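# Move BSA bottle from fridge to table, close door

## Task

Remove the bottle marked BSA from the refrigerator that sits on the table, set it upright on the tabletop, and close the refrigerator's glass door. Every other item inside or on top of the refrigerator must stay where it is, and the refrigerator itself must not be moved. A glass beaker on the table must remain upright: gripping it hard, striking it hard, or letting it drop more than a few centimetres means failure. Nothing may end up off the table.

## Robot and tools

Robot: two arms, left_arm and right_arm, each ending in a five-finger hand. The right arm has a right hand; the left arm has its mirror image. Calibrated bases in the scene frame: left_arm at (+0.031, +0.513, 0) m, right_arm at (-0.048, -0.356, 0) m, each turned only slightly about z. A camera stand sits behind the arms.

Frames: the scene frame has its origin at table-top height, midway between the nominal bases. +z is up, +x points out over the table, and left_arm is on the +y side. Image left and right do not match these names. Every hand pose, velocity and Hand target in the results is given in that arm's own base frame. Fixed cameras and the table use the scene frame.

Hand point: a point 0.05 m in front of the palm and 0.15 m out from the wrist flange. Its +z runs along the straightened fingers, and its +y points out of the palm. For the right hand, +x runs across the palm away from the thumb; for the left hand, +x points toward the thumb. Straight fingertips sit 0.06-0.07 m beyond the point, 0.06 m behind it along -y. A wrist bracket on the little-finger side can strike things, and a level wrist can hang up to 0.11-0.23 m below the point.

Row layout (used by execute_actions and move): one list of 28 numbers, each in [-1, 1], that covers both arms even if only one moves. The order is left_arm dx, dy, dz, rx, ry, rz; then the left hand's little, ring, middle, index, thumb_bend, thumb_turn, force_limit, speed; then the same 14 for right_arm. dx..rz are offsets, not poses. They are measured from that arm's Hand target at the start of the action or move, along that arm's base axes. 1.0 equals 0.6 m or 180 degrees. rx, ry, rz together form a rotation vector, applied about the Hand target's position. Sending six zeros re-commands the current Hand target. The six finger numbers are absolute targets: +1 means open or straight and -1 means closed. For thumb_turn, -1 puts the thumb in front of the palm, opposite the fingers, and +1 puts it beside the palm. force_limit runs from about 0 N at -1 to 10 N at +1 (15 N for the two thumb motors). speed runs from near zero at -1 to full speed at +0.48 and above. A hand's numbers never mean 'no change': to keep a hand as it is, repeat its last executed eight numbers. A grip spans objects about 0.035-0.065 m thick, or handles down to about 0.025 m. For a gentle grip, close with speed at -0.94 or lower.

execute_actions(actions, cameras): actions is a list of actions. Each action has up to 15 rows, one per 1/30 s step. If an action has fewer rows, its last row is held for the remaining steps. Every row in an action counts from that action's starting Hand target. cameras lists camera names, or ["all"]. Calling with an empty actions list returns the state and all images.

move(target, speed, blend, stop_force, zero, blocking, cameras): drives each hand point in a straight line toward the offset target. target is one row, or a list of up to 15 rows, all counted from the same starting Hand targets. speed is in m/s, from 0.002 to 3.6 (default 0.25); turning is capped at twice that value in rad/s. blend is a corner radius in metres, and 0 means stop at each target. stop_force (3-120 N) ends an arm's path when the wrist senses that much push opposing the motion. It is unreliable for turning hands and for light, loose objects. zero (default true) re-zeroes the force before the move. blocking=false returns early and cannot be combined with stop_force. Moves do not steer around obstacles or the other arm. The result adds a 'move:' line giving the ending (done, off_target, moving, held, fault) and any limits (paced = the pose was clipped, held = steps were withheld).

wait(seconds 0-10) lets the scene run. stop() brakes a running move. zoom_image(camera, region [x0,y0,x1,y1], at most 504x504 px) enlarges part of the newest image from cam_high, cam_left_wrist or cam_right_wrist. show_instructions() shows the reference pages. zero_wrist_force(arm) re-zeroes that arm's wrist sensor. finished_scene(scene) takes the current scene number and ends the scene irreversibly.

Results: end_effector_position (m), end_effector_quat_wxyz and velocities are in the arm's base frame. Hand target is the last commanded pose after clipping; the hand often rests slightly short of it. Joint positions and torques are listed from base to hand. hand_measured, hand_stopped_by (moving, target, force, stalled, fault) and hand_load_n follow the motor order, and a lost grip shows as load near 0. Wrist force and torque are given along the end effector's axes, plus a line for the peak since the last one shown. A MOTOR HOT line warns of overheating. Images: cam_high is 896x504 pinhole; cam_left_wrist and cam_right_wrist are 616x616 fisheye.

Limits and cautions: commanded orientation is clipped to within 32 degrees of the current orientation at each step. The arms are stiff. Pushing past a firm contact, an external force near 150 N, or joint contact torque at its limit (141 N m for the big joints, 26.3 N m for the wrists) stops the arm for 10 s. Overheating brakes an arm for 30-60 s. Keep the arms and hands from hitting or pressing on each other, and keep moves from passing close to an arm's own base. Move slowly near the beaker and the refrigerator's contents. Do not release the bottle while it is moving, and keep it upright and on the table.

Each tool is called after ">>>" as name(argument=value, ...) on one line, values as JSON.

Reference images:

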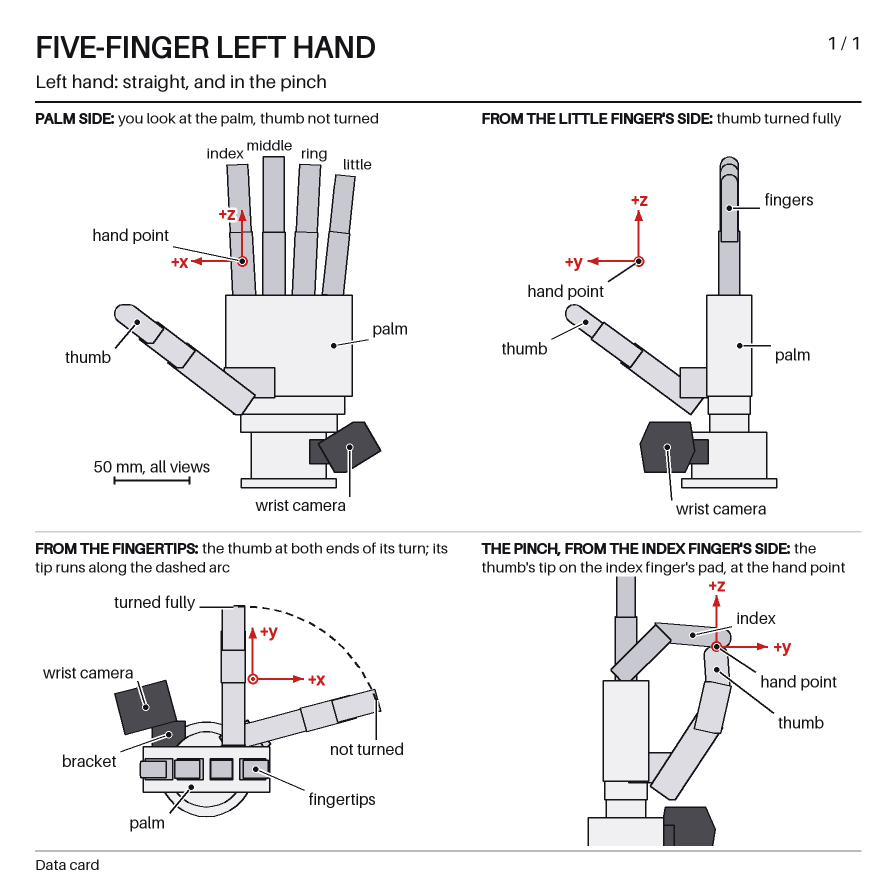

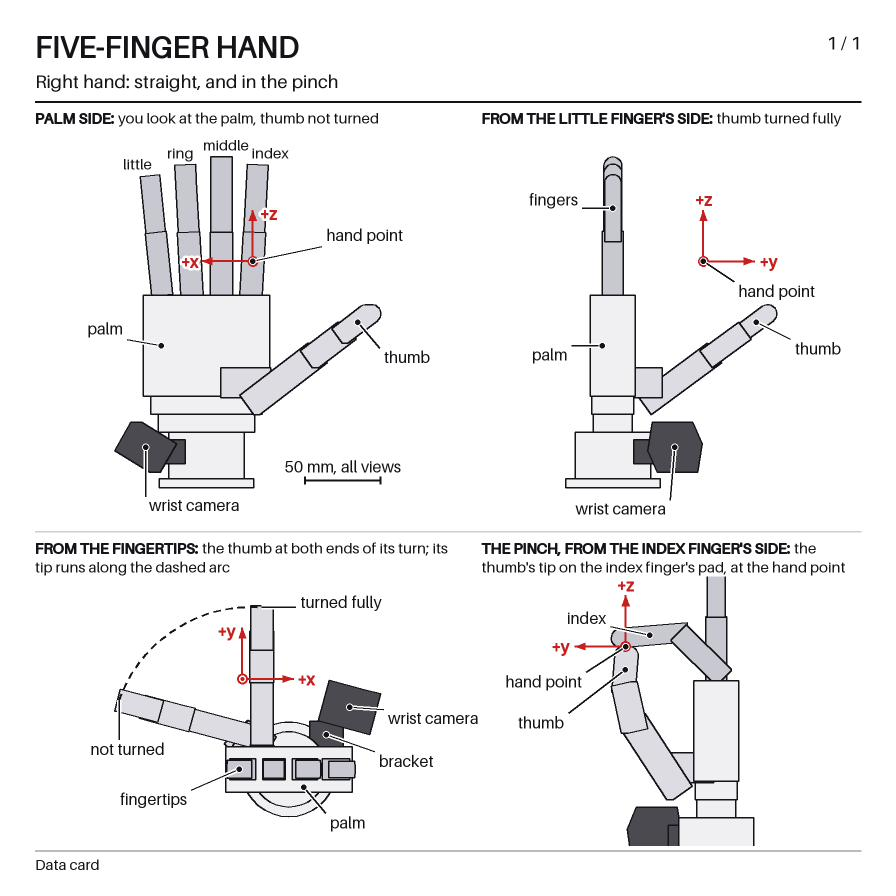

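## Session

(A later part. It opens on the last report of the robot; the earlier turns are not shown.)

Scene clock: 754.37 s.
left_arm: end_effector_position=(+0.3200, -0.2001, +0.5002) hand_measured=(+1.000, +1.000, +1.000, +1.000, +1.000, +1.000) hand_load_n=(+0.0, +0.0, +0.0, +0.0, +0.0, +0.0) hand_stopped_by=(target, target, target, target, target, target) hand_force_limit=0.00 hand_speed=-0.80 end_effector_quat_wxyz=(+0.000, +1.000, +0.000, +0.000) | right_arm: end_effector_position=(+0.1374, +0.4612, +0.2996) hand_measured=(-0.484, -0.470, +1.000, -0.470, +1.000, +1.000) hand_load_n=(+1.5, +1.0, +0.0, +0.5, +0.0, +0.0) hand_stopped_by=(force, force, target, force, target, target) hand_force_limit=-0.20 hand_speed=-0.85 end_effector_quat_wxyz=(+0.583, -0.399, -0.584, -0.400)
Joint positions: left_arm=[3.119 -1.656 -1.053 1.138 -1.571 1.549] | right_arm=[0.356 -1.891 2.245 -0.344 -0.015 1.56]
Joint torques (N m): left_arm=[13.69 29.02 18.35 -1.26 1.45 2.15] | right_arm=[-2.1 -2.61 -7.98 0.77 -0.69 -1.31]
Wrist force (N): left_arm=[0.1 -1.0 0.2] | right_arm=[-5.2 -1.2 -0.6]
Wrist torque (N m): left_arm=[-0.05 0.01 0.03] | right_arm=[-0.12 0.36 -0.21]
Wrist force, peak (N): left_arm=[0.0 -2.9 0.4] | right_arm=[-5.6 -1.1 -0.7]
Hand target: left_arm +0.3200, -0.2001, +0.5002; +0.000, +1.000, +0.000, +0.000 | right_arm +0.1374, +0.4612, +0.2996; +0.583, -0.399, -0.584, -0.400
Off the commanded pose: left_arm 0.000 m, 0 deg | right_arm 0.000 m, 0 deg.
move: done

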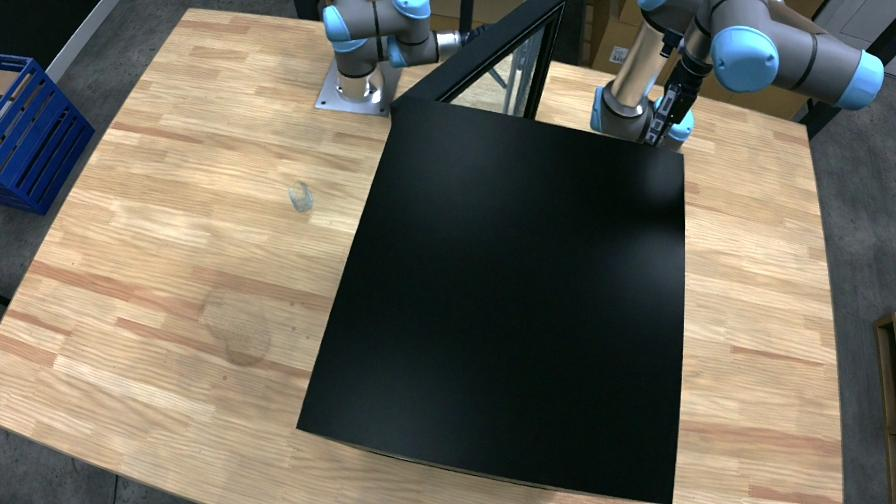

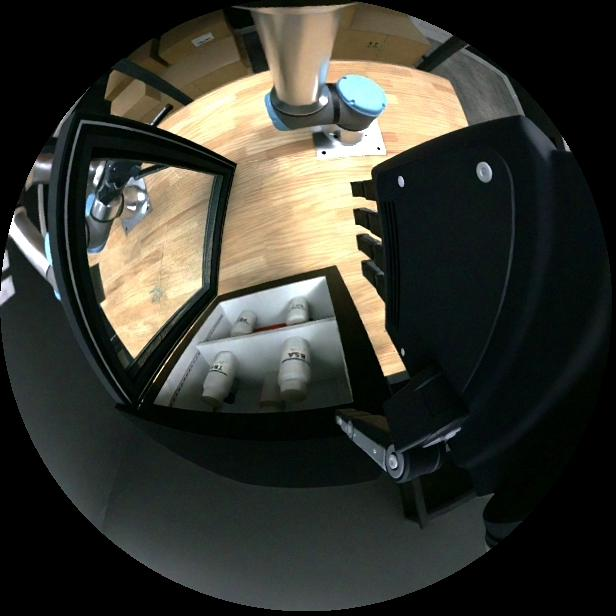

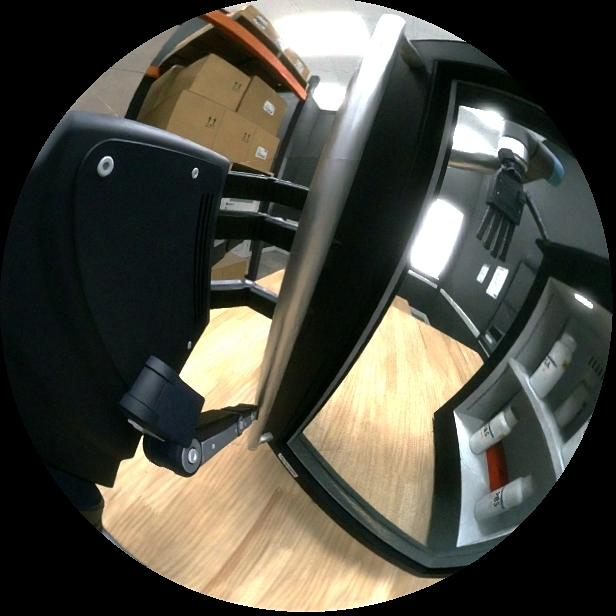

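>>> move(target=[[0.0,0,0,0,-0.2167,0,1,1,1,1,1,1,0,-0.8, 0,0,0,0,0,0,-0.8,-0.8,1,-0.8,1,1,-0.2,-0.85]], speed=0.2, cameras=["cam_high","cam_right_wrist"])

Scene clock: 765.47 s.
left_arm: end_effector_position=(+0.3199, -0.2001, +0.5002) hand_measured=(+1.000, +1.000, +1.000, +1.000, +1.000, +1.000) hand_load_n=(+0.0, +0.0, +0.0, +0.0, +0.0, +0.0) hand_stopped_by=(target, target, target, target, target, target) hand_force_limit=0.00 hand_speed=-0.80 end_effector_quat_wxyz=(+0.000, +0.943, +0.000, +0.334) | right_arm: end_effector_position=(+0.1374, +0.4612, +0.2996) hand_measured=(-0.484, -0.470, +1.000, -0.470, +1.000, +1.000) hand_load_n=(+1.5, +0.5, +0.0, +0.5, +0.0, +0.0) hand_stopped_by=(force, force, target, force, target, target) hand_force_limit=-0.20 hand_speed=-0.85 end_effector_quat_wxyz=(+0.583, -0.399, -0.584, -0.400)
Joint positions: left_arm=[3.095 -1.259 -1.432 1.8 -1.601 1.535] | right_arm=[0.356 -1.891 2.245 -0.344 -0.015 1.56]
Joint torques (N m): left_arm=[13.97 -1.58 23.31 0.09 1.47 0.84] | right_arm=[-1.99 -2.57 -8.83 0.69 -0.76 -1.23]
Wrist force (N): left_arm=[0.6 -1.1 0.9] | right_arm=[-5.1 -1.1 -0.9]
Wrist torque (N m): left_arm=[-0.15 0.16 0.13] | right_arm=[-0.11 0.40 -0.23]
Wrist force, peak (N): left_arm=[1.5 -1.5 0.2] | right_arm=[-5.6 -1.3 -0.7]
Hand target: left_arm +0.3200, -0.2001, +0.5002; +0.000, +0.943, +0.000, +0.334 | right_arm +0.1374, +0.4612, +0.2996; +0.583, -0.399, -0.584, -0.400
Off the commanded pose: left_arm 0.000 m, 0 deg | right_arm 0.000 m, 0 deg.
move: done
Images, in order (width x height): cam_high 896x504, cam_right_wrist 616x616.

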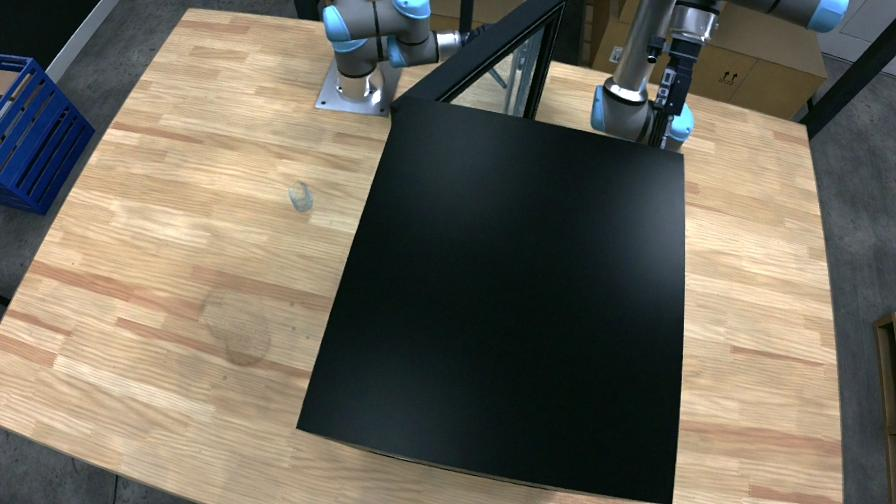

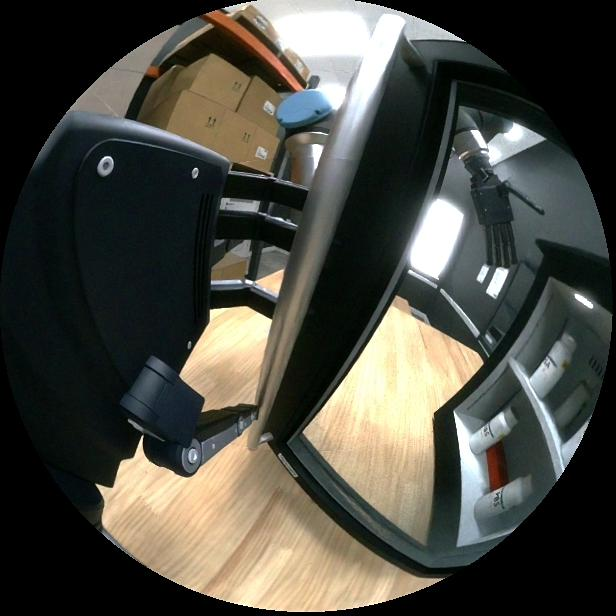

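>>> move(target=[[0.0167,0,-0.0667,0,-0.2167,0,1,1,1,1,1,1,0,-0.8, 0,0,0,0,0,0,-0.8,-0.8,1,-0.8,1,1,-0.2,-0.85]], speed=0.2, cameras=["all"])

Scene clock: 771.23 s.
left_arm: end_effector_position=(+0.3300, -0.2001, +0.4602) hand_measured=(+1.000, +1.000, +1.000, +1.000, +1.000, +1.000) hand_load_n=(+0.5, +0.0, +0.0, +0.0, +0.0, +0.0) hand_stopped_by=(target, target, target, target, target, target) hand_force_limit=0.00 hand_speed=-0.80 end_effector_quat_wxyz=(+0.000, +0.777, +0.000, +0.629) | right_arm: end_effector_position=(+0.1374, +0.4612, +0.2996) hand_measured=(-0.484, -0.470, +1.000, -0.470, +1.000, +1.000) hand_load_n=(+1.0, +0.5, +0.0, +0.5, +0.0, +0.0) hand_stopped_by=(force, force, target, force, target, target) hand_force_limit=-0.20 hand_speed=-0.85 end_effector_quat_wxyz=(+0.583, -0.399, -0.584, -0.400)
Joint positions: left_arm=[3.063 -0.878 -2.032 2.7 -1.648 1.555] | right_arm=[0.356 -1.891 2.245 -0.344 -0.015 1.56]
Joint torques (N m): left_arm=[-11.4 -16.14 20.52 2.18 -0.7 -2.08] | right_arm=[-2.48 -2.23 -9.56 0.89 -0.64 -1.45]
Wrist force (N): left_arm=[1.3 -1.1 1.4] | right_arm=[-4.0 -0.8 -1.0]
Wrist torque (N m): left_arm=[-0.24 0.14 0.01] | right_arm=[-0.09 0.38 -0.21]
Wrist force, peak (N): left_arm=[1.7 -1.7 1.5] | right_arm=[-5.6 -1.3 -0.5]
Hand target: left_arm +0.3300, -0.2001, +0.4602; +0.000, +0.777, +0.000, +0.629 | right_arm +0.1374, +0.4612, +0.2996; +0.583, -0.399, -0.584, -0.400
Off the commanded pose: left_arm 0.000 m, 0 deg | right_arm 0.000 m, 0 deg.
move: done

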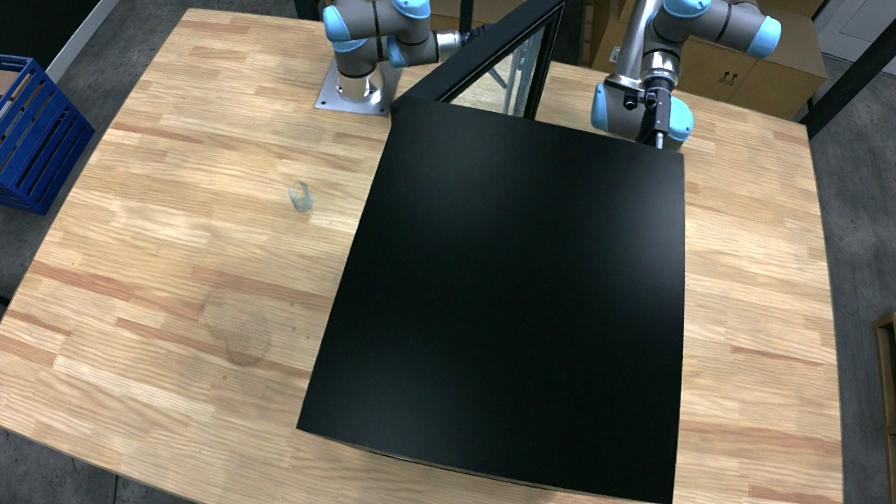

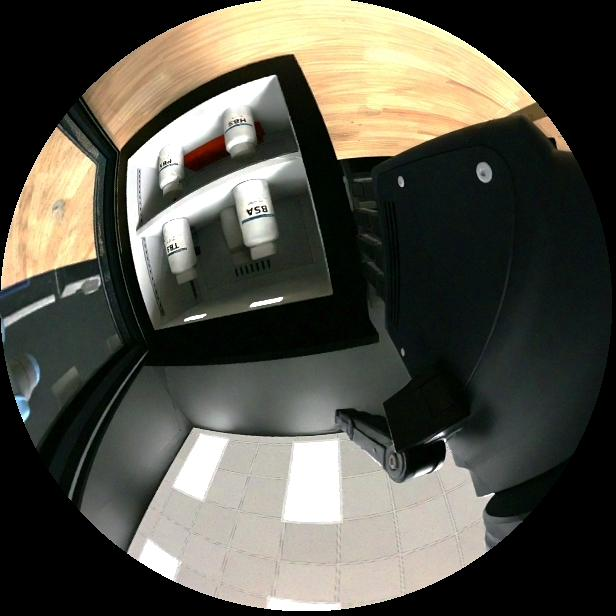

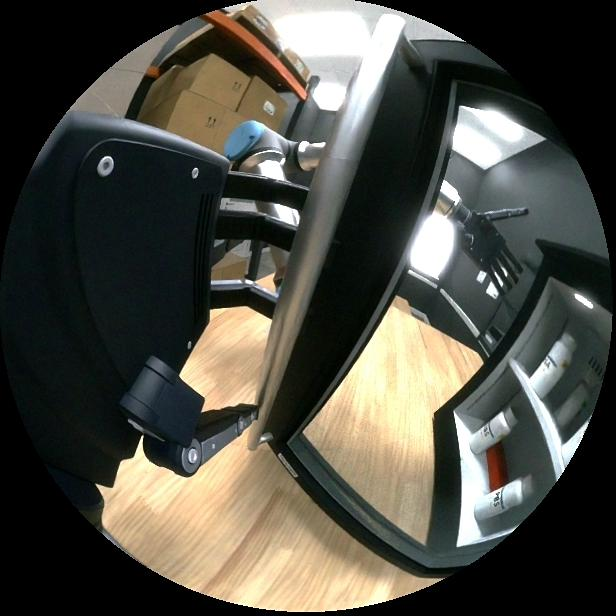

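>>> zoom_image(camera="cam_left_wrist", region=[110, 50, 410, 350])

>>> zoom_image(camera="cam_left_wrist", region=[200, 140, 350, 310])

Scaled by 1.680 from the camera's 616x616 image, which has a finer 880x880 frame.

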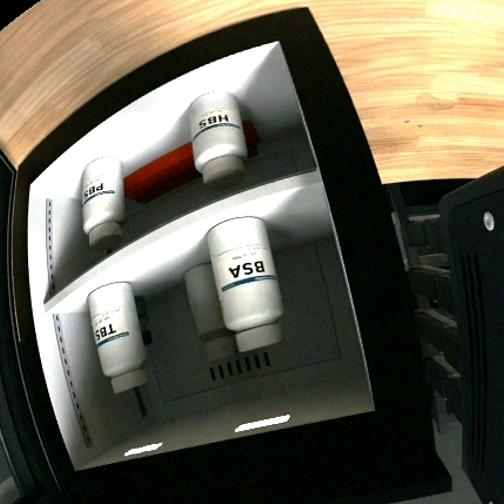

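Scaled by 2.965 from the camera's 616x616 image, which has a finer 880x880 frame.

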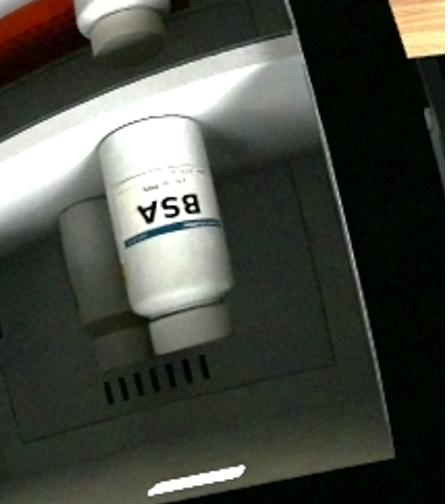

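>>> move(target=[[0.0092,-0.151,-0.117,0,0,0,1,1,1,1,1,-1,0,-0.3, 0,0,0,0,0,0,-0.8,-0.8,1,-0.8,1,1,-0.2,-0.85]], speed=0.15, cameras=["all"])

>>> zoom_image(camera="cam_left_wrist", region=[150, 80, 450, 380])

Scene clock: 827.83 s.
left_arm: end_effector_position=(+0.3356, -0.2907, +0.3900) hand_measured=(+1.000, +1.000, +1.000, +1.000, +1.000, -1.000) hand_load_n=(+0.0, +0.0, +0.0, +0.0, +0.0, -0.5) hand_stopped_by=(target, target, target, target, target, target) hand_force_limit=0.00 hand_speed=-0.30 end_effector_quat_wxyz=(+0.000, +0.777, +0.000, +0.629) | right_arm: end_effector_position=(+0.1374, +0.4612, +0.2996) hand_measured=(-0.484, -0.470, +1.000, -0.470, +1.000, +1.000) hand_load_n=(+1.5, +0.5, +0.0, +0.5, +0.0, +0.0) hand_stopped_by=(force, force, target, force, target, target) hand_force_limit=-0.20 hand_speed=-0.85 end_effector_quat_wxyz=(+0.583, -0.399, -0.584, -0.400)
Joint positions: left_arm=[2.496 -1.192 -2.075 3.007 -2.201 1.416] | right_arm=[0.356 -1.891 2.245 -0.344 -0.015 1.56]
Joint torques (N m): left_arm=[-10.29 -7.6 23.48 1.23 -1.15 2.18] | right_arm=[-1.08 -1.77 -9.01 0.75 -0.79 -1.46]
Wrist force (N): left_arm=[1.7 -1.5 1.1] | right_arm=[-4.0 -0.7 -1.1]
Wrist torque (N m): left_arm=[-0.32 0.09 0.07] | right_arm=[-0.07 0.38 -0.21]
Wrist force, peak (N): left_arm=[2.4 -2.7 1.2] | right_arm=[-5.6 -1.1 -0.9]
Hand target: left_arm +0.3356, -0.2907, +0.3900; +0.000, +0.777, +0.000, +0.629 | right_arm +0.1374, +0.4612, +0.2996; +0.583, -0.399, -0.584, -0.400
Off the commanded pose: left_arm 0.000 m, 0 deg | right_arm 0.000 m, 0 deg.
move: done

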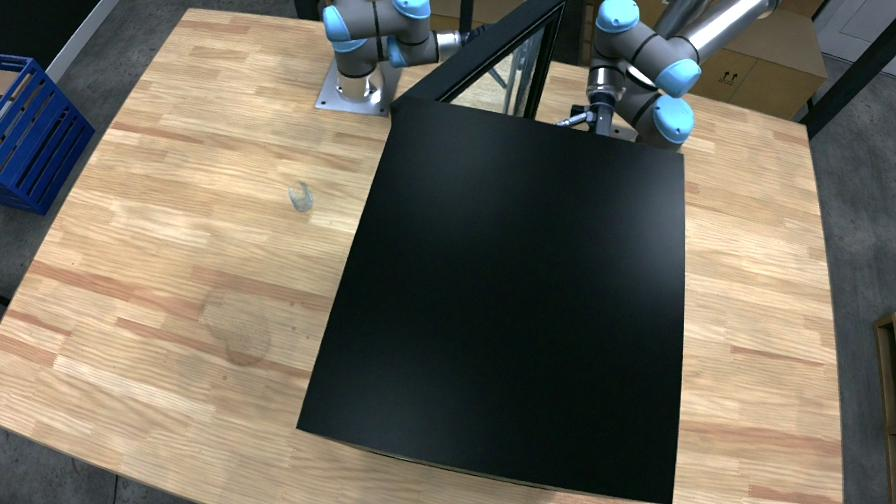

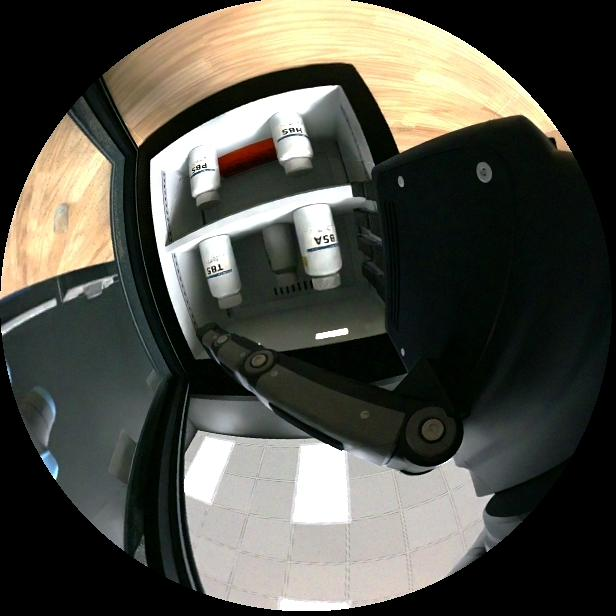

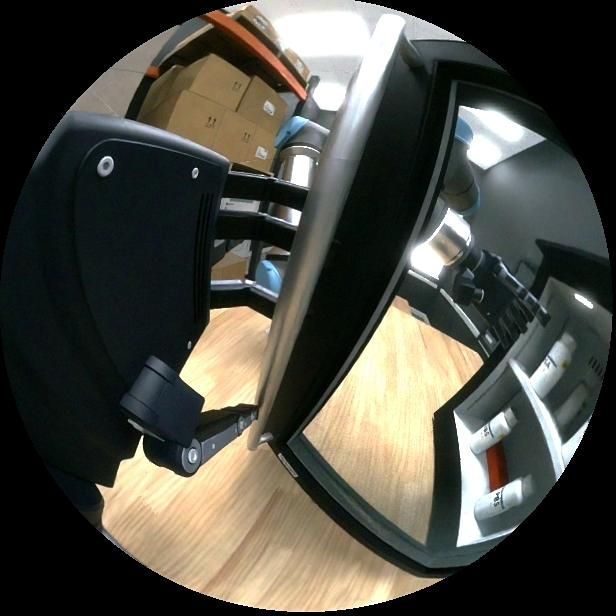

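Scaled by 1.680 from the camera's 616x616 image, which has a finer 880x880 frame.

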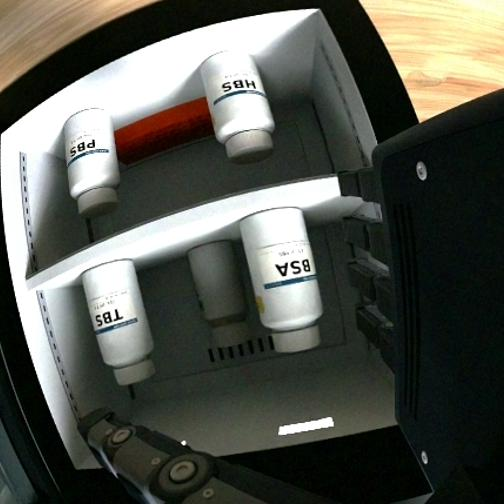

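>>> move(target=[[0,0.0255,0,0,0,0,1,1,1,1,1,-1,0,-0.3, 0,0,0,0,0,0,-0.8,-0.8,1,-0.8,1,1,-0.2,-0.85],[0.165,0.0255,0,0,0,0,1,1,1,1,1,-1,0,-0.3, 0,0,0,0,0,0,-0.8,-0.8,1,-0.8,1,1,-0.2,-0.85]], speed=0.08, stop_force=12, cameras=["all"])

>>> zoom_image(camera="cam_left_wrist", region=[180, 100, 480, 400])

Scene clock: 847.30 s.
left_arm: end_effector_position=(+0.4346, -0.2754, +0.3900) hand_measured=(+1.000, +1.000, +1.000, +1.000, +1.000, -1.000) hand_load_n=(+0.0, +0.0, +0.0, +0.0, +0.0, -0.5) hand_stopped_by=(target, target, target, target, target, target) hand_force_limit=0.00 hand_speed=-0.30 end_effector_quat_wxyz=(+0.000, +0.777, +0.000, +0.629) | right_arm: end_effector_position=(+0.1374, +0.4612, +0.2996) hand_measured=(-0.484, -0.470, +1.000, -0.470, +1.000, +1.000) hand_load_n=(+1.5, +0.5, +0.0, +0.5, +0.0, +0.5) hand_stopped_by=(force, force, target, force, target, target) hand_force_limit=-0.20 hand_speed=-0.85 end_effector_quat_wxyz=(+0.583, -0.399, -0.584, -0.400)
Joint positions: left_arm=[2.767 -1.295 -2.006 3.077 -1.937 1.49] | right_arm=[0.356 -1.891 2.245 -0.344 -0.015 1.56]
Joint torques (N m): left_arm=[-12.12 20.81 7.52 -1.1 0.17 -2.32] | right_arm=[-2.5 -2.31 -9.02 0.57 -0.76 -1.61]
Wrist force (N): left_arm=[1.6 -1.7 1.5] | right_arm=[-5.0 -1.0 -0.9]
Wrist torque (N m): left_arm=[-0.34 0.09 0.11] | right_arm=[-0.10 0.41 -0.23]
Wrist force, peak (N): left_arm=[1.4 -1.8 2.3] | right_arm=[-5.6 -1.2 -0.8]
Hand target: left_arm +0.4346, -0.2754, +0.3900; +0.000, +0.777, +0.000, +0.629 | right_arm +0.1374, +0.4612, +0.2996; +0.583, -0.399, -0.584, -0.400
Off the commanded pose: left_arm 0.000 m, 0 deg | right_arm 0.000 m, 0 deg.
move: done

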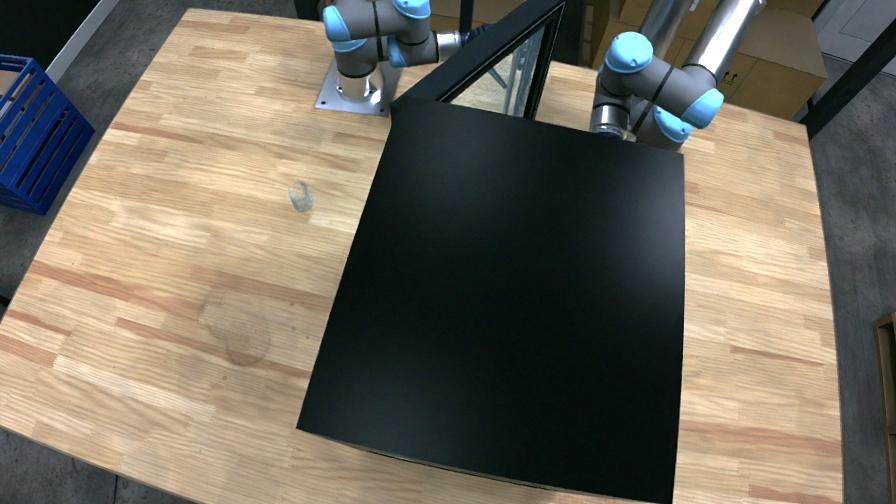

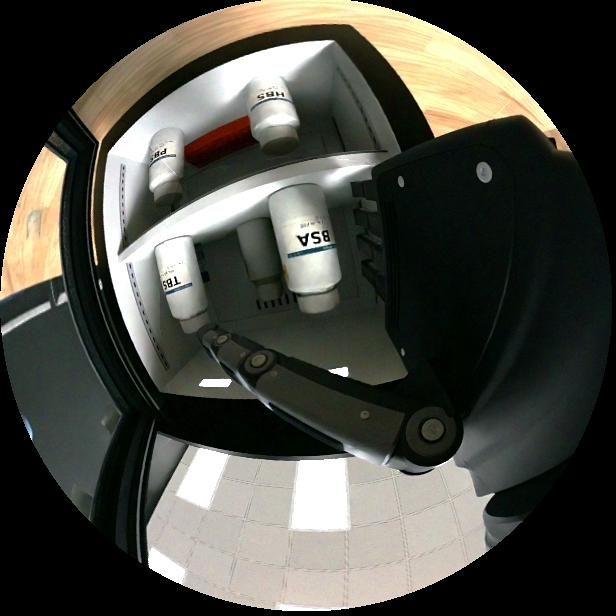

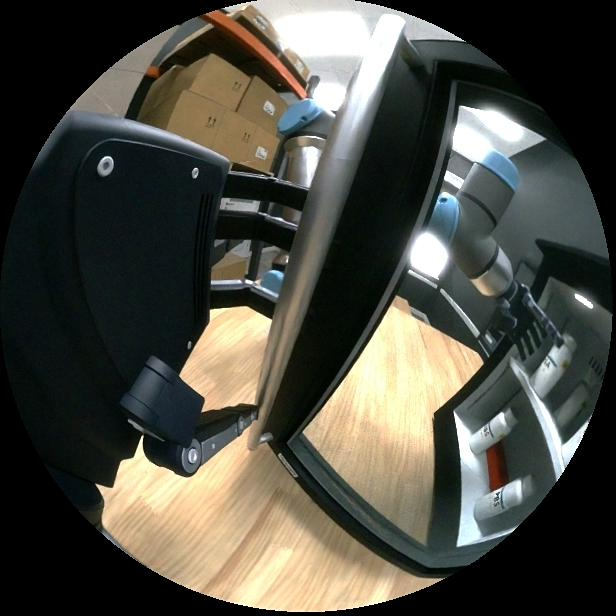

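Scaled by 1.680 from the camera's 616x616 image, which has a finer 880x880 frame.

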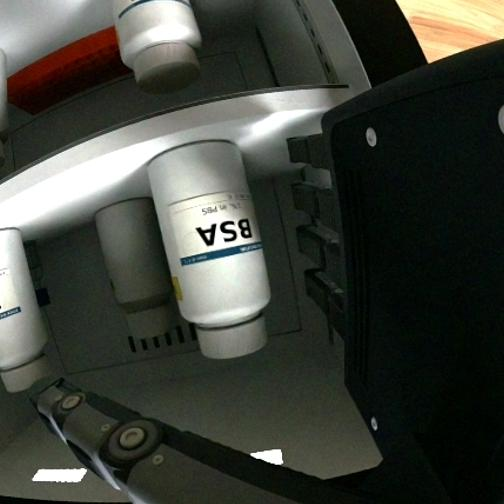

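>>> move(target=[[0.0733,0,0,0,0,0,1,1,1,1,1,-1,0,-0.3, 0,0,0,0,0,0,-0.8,-0.8,1,-0.8,1,1,-0.2,-0.85]], speed=0.06, stop_force=8, cameras=["cam_left_wrist","cam_right_wrist"])

>>> zoom_image(camera="cam_left_wrist", region=[180, 100, 480, 400])

Scene clock: 860.93 s.
left_arm: end_effector_position=(+0.4785, -0.2754, +0.3900) hand_measured=(+1.000, +1.000, +1.000, +1.000, +1.000, -1.000) hand_load_n=(+0.0, +0.0, +0.0, +0.0, +0.0, +0.0) hand_stopped_by=(target, target, target, target, target, target) hand_force_limit=0.00 hand_speed=-0.30 end_effector_quat_wxyz=(+0.000, +0.777, +0.000, +0.629) | right_arm: end_effector_position=(+0.1374, +0.4612, +0.2996) hand_measured=(-0.484, -0.470, +1.000, -0.470, +1.000, +1.000) hand_load_n=(+1.5, +0.5, +0.0, +0.5, +0.0, +0.0) hand_stopped_by=(force, force, target, force, target, target) hand_force_limit=-0.20 hand_speed=-0.85 end_effector_quat_wxyz=(+0.583, -0.399, -0.584, -0.400)
Joint positions: left_arm=[2.823 -1.38 -1.943 3.103 -1.882 1.503] | right_arm=[0.356 -1.891 2.245 -0.344 -0.015 1.56]
Joint torques (N m): left_arm=[-12 23.73 7.86 -1.14 -1.33 -1.94] | right_arm=[-1.49 -1.67 -7.86 0.49 -0.69 -1.39]
Wrist force (N): left_arm=[1.2 -1.2 1.6] | right_arm=[-5.2 -1.0 -0.7]
Wrist torque (N m): left_arm=[-0.23 0.13 0.01] | right_arm=[-0.10 0.38 -0.22]
Wrist force, peak (N): left_arm=[1.6 -1.9 2.1] | right_arm=[-5.5 -1.3 -0.7]
Hand target: left_arm +0.4785, -0.2754, +0.3900; +0.000, +0.777, +0.000, +0.629 | right_arm +0.1374, +0.4612, +0.2996; +0.583, -0.399, -0.584, -0.400
Off the commanded pose: left_arm 0.000 m, 0 deg | right_arm 0.000 m, 0 deg.
move: done
Images, in order (width x height): cam_left_wrist 616x616, cam_right_wrist 616x616.

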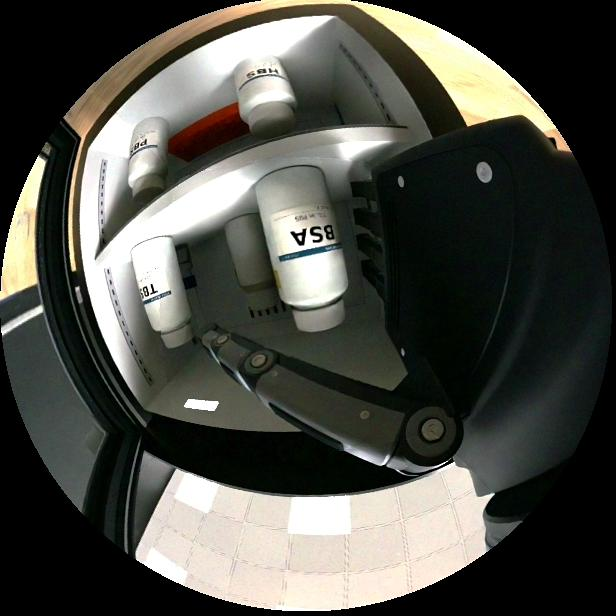

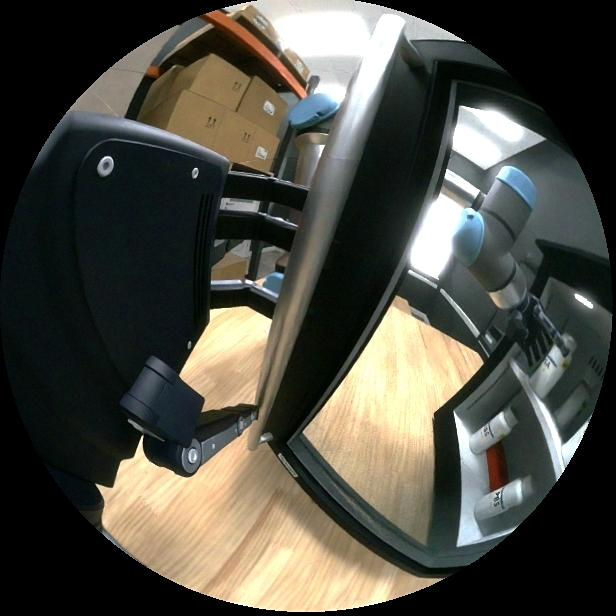

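Scaled by 1.680 from the camera's 616x616 image, which has a finer 880x880 frame.

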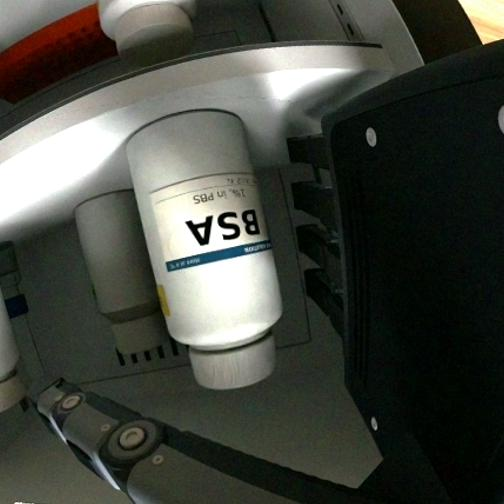

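>>> move(target=[[0.0658,0.005,0,0,0,0,1,1,1,1,1,-1,0,-0.3, 0,0,0,0,0,0,-0.8,-0.8,1,-0.8,1,1,-0.2,-0.85]], speed=0.04, stop_force=5, cameras=["cam_left_wrist","cam_right_wrist"])

>>> zoom_image(camera="cam_left_wrist", region=[180, 100, 480, 400])

Scene clock: 870.53 s.
left_arm: end_effector_position=(+0.5180, -0.2724, +0.3900) hand_measured=(+1.000, +1.000, +1.000, +1.000, +1.000, -1.000) hand_load_n=(+0.0, +0.0, +0.0, +0.5, +0.0, +0.0) hand_stopped_by=(target, target, target, target, target, target) hand_force_limit=0.00 hand_speed=-0.30 end_effector_quat_wxyz=(+0.000, +0.777, +0.000, +0.629) | right_arm: end_effector_position=(+0.1374, +0.4612, +0.2996) hand_measured=(-0.484, -0.470, +1.000, -0.470, +1.000, +1.000) hand_load_n=(+1.5, +1.0, +0.0, +0.5, +0.0, +0.0) hand_stopped_by=(force, force, target, force, target, target) hand_force_limit=-0.20 hand_speed=-0.85 end_effector_quat_wxyz=(+0.583, -0.399, -0.584, -0.400)
Joint positions: left_arm=[2.871 -1.454 -1.881 3.118 -1.835 1.514] | right_arm=[0.356 -1.891 2.245 -0.344 -0.015 1.56]
Joint torques (N m): left_arm=[-12.87 27.69 7.39 -0.89 -1.37 -1.89] | right_arm=[-2.09 -1.48 -8.77 0.63 -0.82 -1.52]
Wrist force (N): left_arm=[1.6 -1.8 1.3] | right_arm=[-4.2 -0.9 -1.2]
Wrist torque (N m): left_arm=[-0.34 0.09 0.10] | right_arm=[-0.11 0.41 -0.23]
Wrist force, peak (N): left_arm=[1.6 -1.7 2.0] | right_arm=[-5.6 -1.2 -0.8]
Hand target: left_arm +0.5180, -0.2724, +0.3900; +0.000, +0.777, +0.000, +0.629 | right_arm +0.1374, +0.4612, +0.2996; +0.583, -0.399, -0.584, -0.400
Off the commanded pose: left_arm 0.000 m, 0 deg | right_arm 0.000 m, 0 deg.
move: done
Images, in order (width x height): cam_left_wrist 616x616, cam_right_wrist 616x616.

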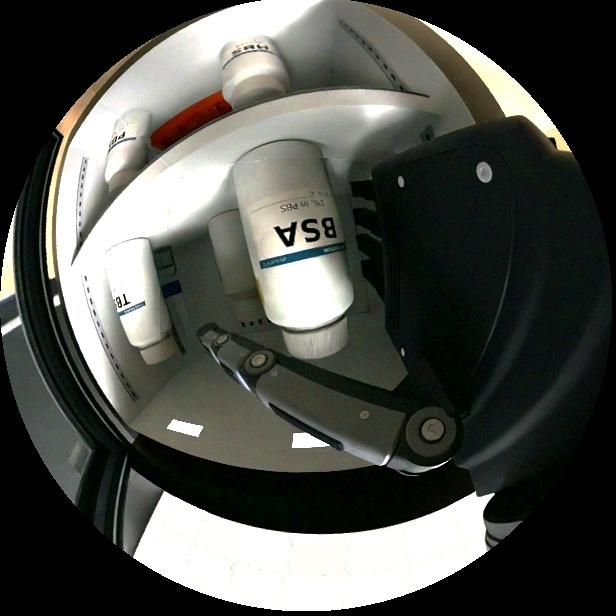

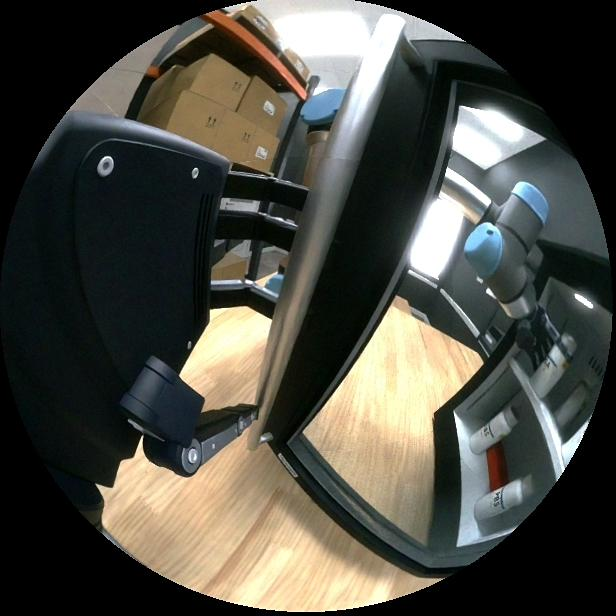

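Scaled by 1.680 from the camera's 616x616 image, which has a finer 880x880 frame.

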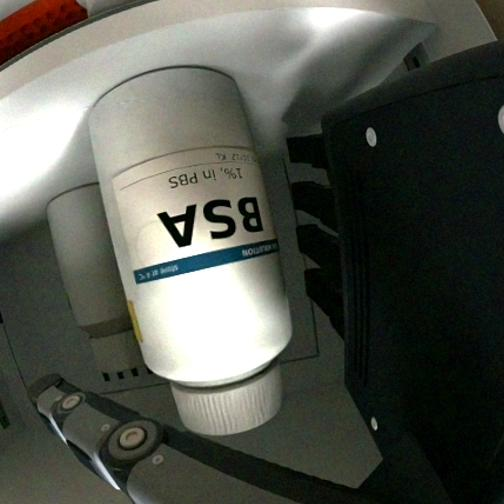

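>>> move(target=[[0,0,0,0,0,0,-0.9,-0.9,-0.9,-0.9,-0.9,-1,-0.2,-0.88, 0,0,0,0,0,0,-0.8,-0.8,1,-0.8,1,1,-0.2,-0.85]], speed=0.04, cameras=["cam_left_wrist"])

>>> zoom_image(camera="cam_left_wrist", region=[180, 100, 480, 400])

Scene clock: 881.27 s.
left_arm: end_effector_position=(+0.5180, -0.2724, +0.3900) hand_measured=(+0.266, +0.310, +0.288, +0.266, +0.640, -1.000) hand_load_n=(+4.5, +0.0, +1.0, +6.5, +10.5, +4.0) hand_stopped_by=(force, force, force, force, force, target) hand_force_limit=-0.20 hand_speed=-0.88 end_effector_quat_wxyz=(+0.000, +0.777, +0.000, +0.629) | right_arm: end_effector_position=(+0.1374, +0.4612, +0.2996) hand_measured=(-0.484, -0.470, +1.000, -0.470, +1.000, +1.000) hand_load_n=(+1.5, +1.0, +0.0, +0.5, +0.5, +0.5) hand_stopped_by=(force, force, target, force, target, target) hand_force_limit=-0.20 hand_speed=-0.85 end_effector_quat_wxyz=(+0.583, -0.399, -0.584, -0.400)
Joint positions: left_arm=[2.871 -1.454 -1.881 3.118 -1.835 1.514] | right_arm=[0.356 -1.891 2.245 -0.344 -0.015 1.56]
Joint torques (N m): left_arm=[-11.62 26.55 11.16 -0.11 0.47 -1.67] | right_arm=[-2.69 -2.39 -8.33 0.37 -0.79 -1.51]
Wrist force (N): left_arm=[0.0 -1.7 1.6] | right_arm=[-5.5 -1.0 -0.7]
Wrist torque (N m): left_arm=[-0.33 0.11 0.12] | right_arm=[-0.09 0.41 -0.22]
Wrist force, peak (N): left_arm=[2.0 -1.8 1.8] | right_arm=[-5.5 -1.3 -0.7]
Hand target: left_arm +0.5180, -0.2724, +0.3900; +0.000, +0.777, +0.000, +0.629 | right_arm +0.1374, +0.4612, +0.2996; +0.583, -0.399, -0.584, -0.400
Off the commanded pose: left_arm 0.000 m, 0 deg | right_arm 0.000 m, 0 deg.
move: done
Images, in order (width x height): cam_left_wrist 616x616.

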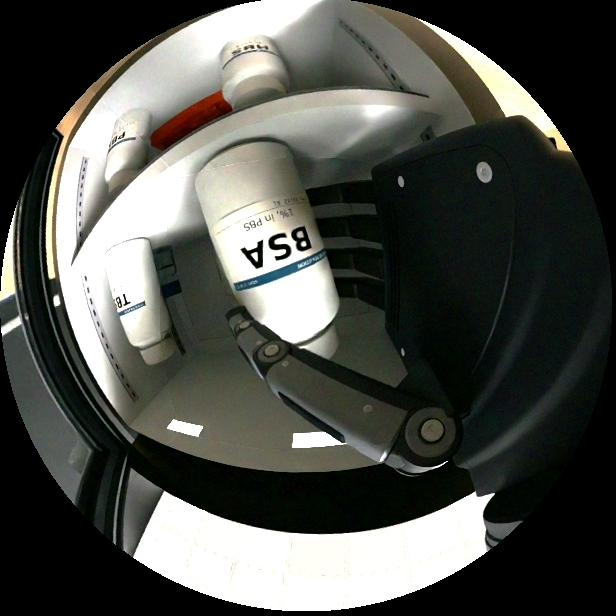

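Scaled by 1.680 from the camera's 616x616 image, which has a finer 880x880 frame.

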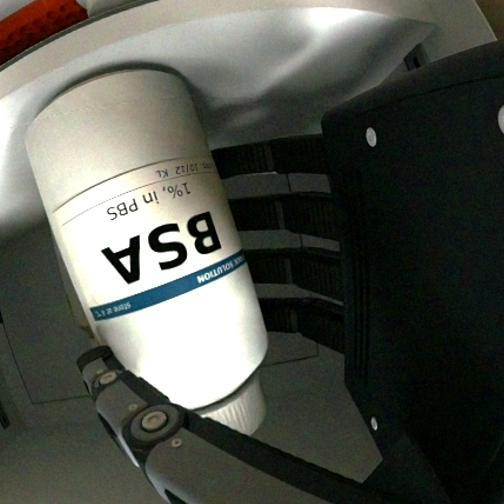

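>>> move(target=[[0,0,0,0,0,0,-0.85,-0.85,-0.85,-0.85,-0.9,-1,0.2,-0.9, 0,0,0,0,0,0,-0.8,-0.8,1,-0.8,1,1,-0.2,-0.85]], speed=0.04, cameras=["cam_left_wrist"])

>>> zoom_image(camera="cam_left_wrist", region=[180, 100, 480, 400])

Scene clock: 888.67 s.
left_arm: end_effector_position=(+0.5180, -0.2724, +0.3900) hand_measured=(+0.232, +0.266, +0.264, +0.266, +0.642, -1.000) hand_load_n=(+4.5, +6.0, +5.5, +0.5, +16.0, +9.5) hand_stopped_by=(force, force, force, force, force, target) hand_force_limit=0.20 hand_speed=-0.90 end_effector_quat_wxyz=(+0.000, +0.777, +0.000, +0.629) | right_arm: end_effector_position=(+0.1374, +0.4612, +0.2996) hand_measured=(-0.484, -0.470, +1.000, -0.470, +1.000, +1.000) hand_load_n=(+1.5, +0.5, +0.0, +0.5, +0.0, +0.0) hand_stopped_by=(force, force, target, force, target, target) hand_force_limit=-0.20 hand_speed=-0.85 end_effector_quat_wxyz=(+0.583, -0.399, -0.584, -0.400)
Joint positions: left_arm=[2.871 -1.454 -1.881 3.118 -1.835 1.514] | right_arm=[0.356 -1.891 2.245 -0.344 -0.015 1.56]
Joint torques (N m): left_arm=[-9.2 25.8 16.55 1.21 0.49 -1.67] | right_arm=[-2.44 -3.29 -8.62 0.63 -0.82 -1.5]
Wrist force (N): left_arm=[1.4 -1.9 1.6] | right_arm=[-5.4 -1.3 -0.7]
Wrist torque (N m): left_arm=[-0.36 0.10 0.14] | right_arm=[-0.13 0.40 -0.23]
Wrist force, peak (N): left_arm=[1.8 -1.8 1.7] | right_arm=[-5.6 -1.4 -0.6]
Hand target: left_arm +0.5180, -0.2724, +0.3900; +0.000, +0.777, +0.000, +0.629 | right_arm +0.1374, +0.4612, +0.2996; +0.583, -0.399, -0.584, -0.400
Off the commanded pose: left_arm 0.000 m, 0 deg | right_arm 0.000 m, 0 deg.
move: done
Images, in order (width x height): cam_left_wrist 616x616.

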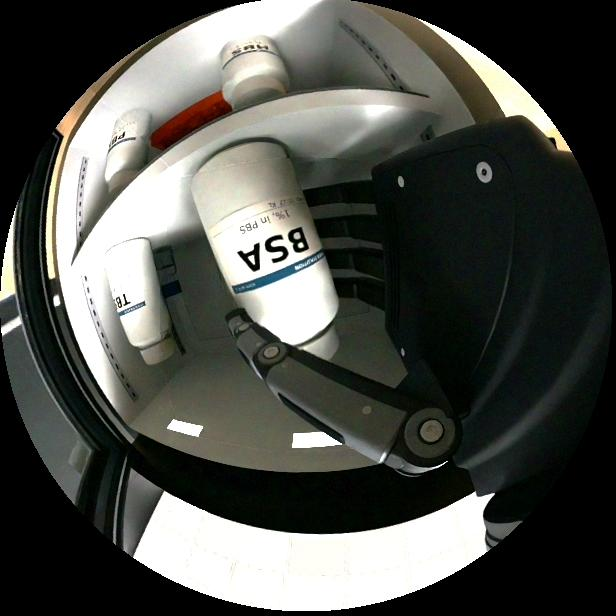

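Scaled by 1.680 from the camera's 616x616 image, which has a finer 880x880 frame.

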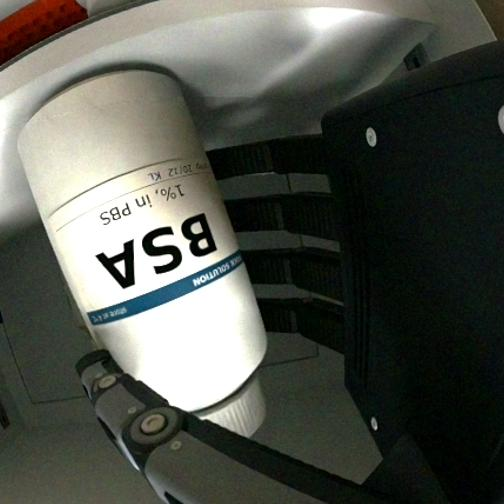

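>>> move(target=[[0,0,0,0,0,0,0.45,0.45,-0.85,-0.8,-0.9,-1,0.2,-0.9, 0,0,0,0,0,0,-0.8,-0.8,1,-0.8,1,1,-0.2,-0.85]], speed=0.04, cameras=["cam_left_wrist"])

>>> zoom_image(camera="cam_left_wrist", region=[180, 100, 480, 400])

Scene clock: 898.83 s.
left_arm: end_effector_position=(+0.5180, -0.2724, +0.3900) hand_measured=(+0.450, +0.450, +0.264, +0.250, +0.642, -1.000) hand_load_n=(+0.0, +0.0, +7.5, +9.0, +16.0, +4.0) hand_stopped_by=(target, target, force, force, force, target) hand_force_limit=0.20 hand_speed=-0.90 end_effector_quat_wxyz=(+0.000, +0.777, +0.000, +0.629) | right_arm: end_effector_position=(+0.1374, +0.4612, +0.2996) hand_measured=(-0.484, -0.470, +1.000, -0.470, +1.000, +1.000) hand_load_n=(+1.5, +1.0, +0.0, +0.5, +0.0, +0.0) hand_stopped_by=(force, force, target, force, target, target) hand_force_limit=-0.20 hand_speed=-0.85 end_effector_quat_wxyz=(+0.583, -0.399, -0.584, -0.400)
Joint positions: left_arm=[2.871 -1.454 -1.881 3.118 -1.835 1.514] | right_arm=[0.356 -1.891 2.245 -0.344 -0.015 1.56]
Joint torques (N m): left_arm=[-6.98 21.35 22.05 -2.15 0.43 -1.6] | right_arm=[-1.57 -2.56 -9 0.41 -0.87 -1.43]
Wrist force (N): left_arm=[7.7 -0.7 -0.1] | right_arm=[-4.3 -0.9 -1.0]
Wrist torque (N m): left_arm=[-0.32 0.13 0.08] | right_arm=[-0.11 0.38 -0.21]
Wrist force, peak (N): left_arm=[8.0 -0.7 -0.1] | right_arm=[-5.7 -1.3 -0.7]
Hand target: left_arm +0.5180, -0.2724, +0.3900; +0.000, +0.777, +0.000, +0.629 | right_arm +0.1374, +0.4612, +0.2996; +0.583, -0.399, -0.584, -0.400
Off the commanded pose: left_arm 0.000 m, 0 deg | right_arm 0.000 m, 0 deg.
move: done
Images, in order (width x height): cam_left_wrist 616x616.

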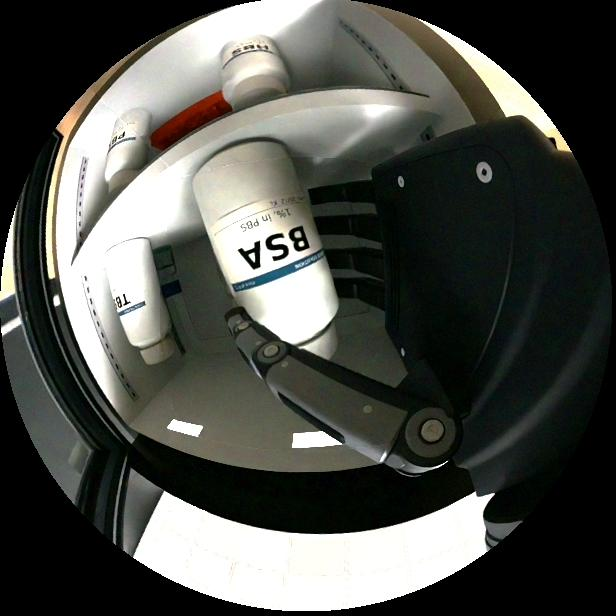

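Scaled by 1.680 from the camera's 616x616 image, which has a finer 880x880 frame.

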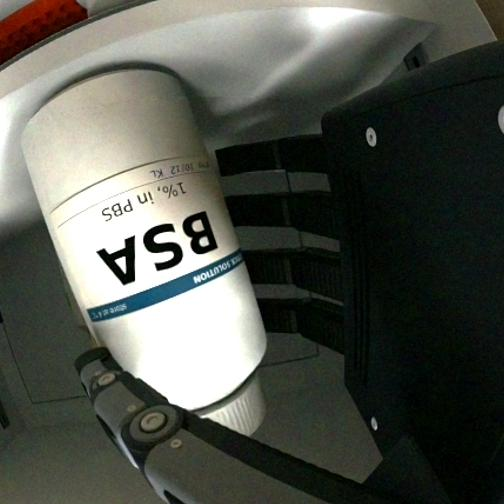

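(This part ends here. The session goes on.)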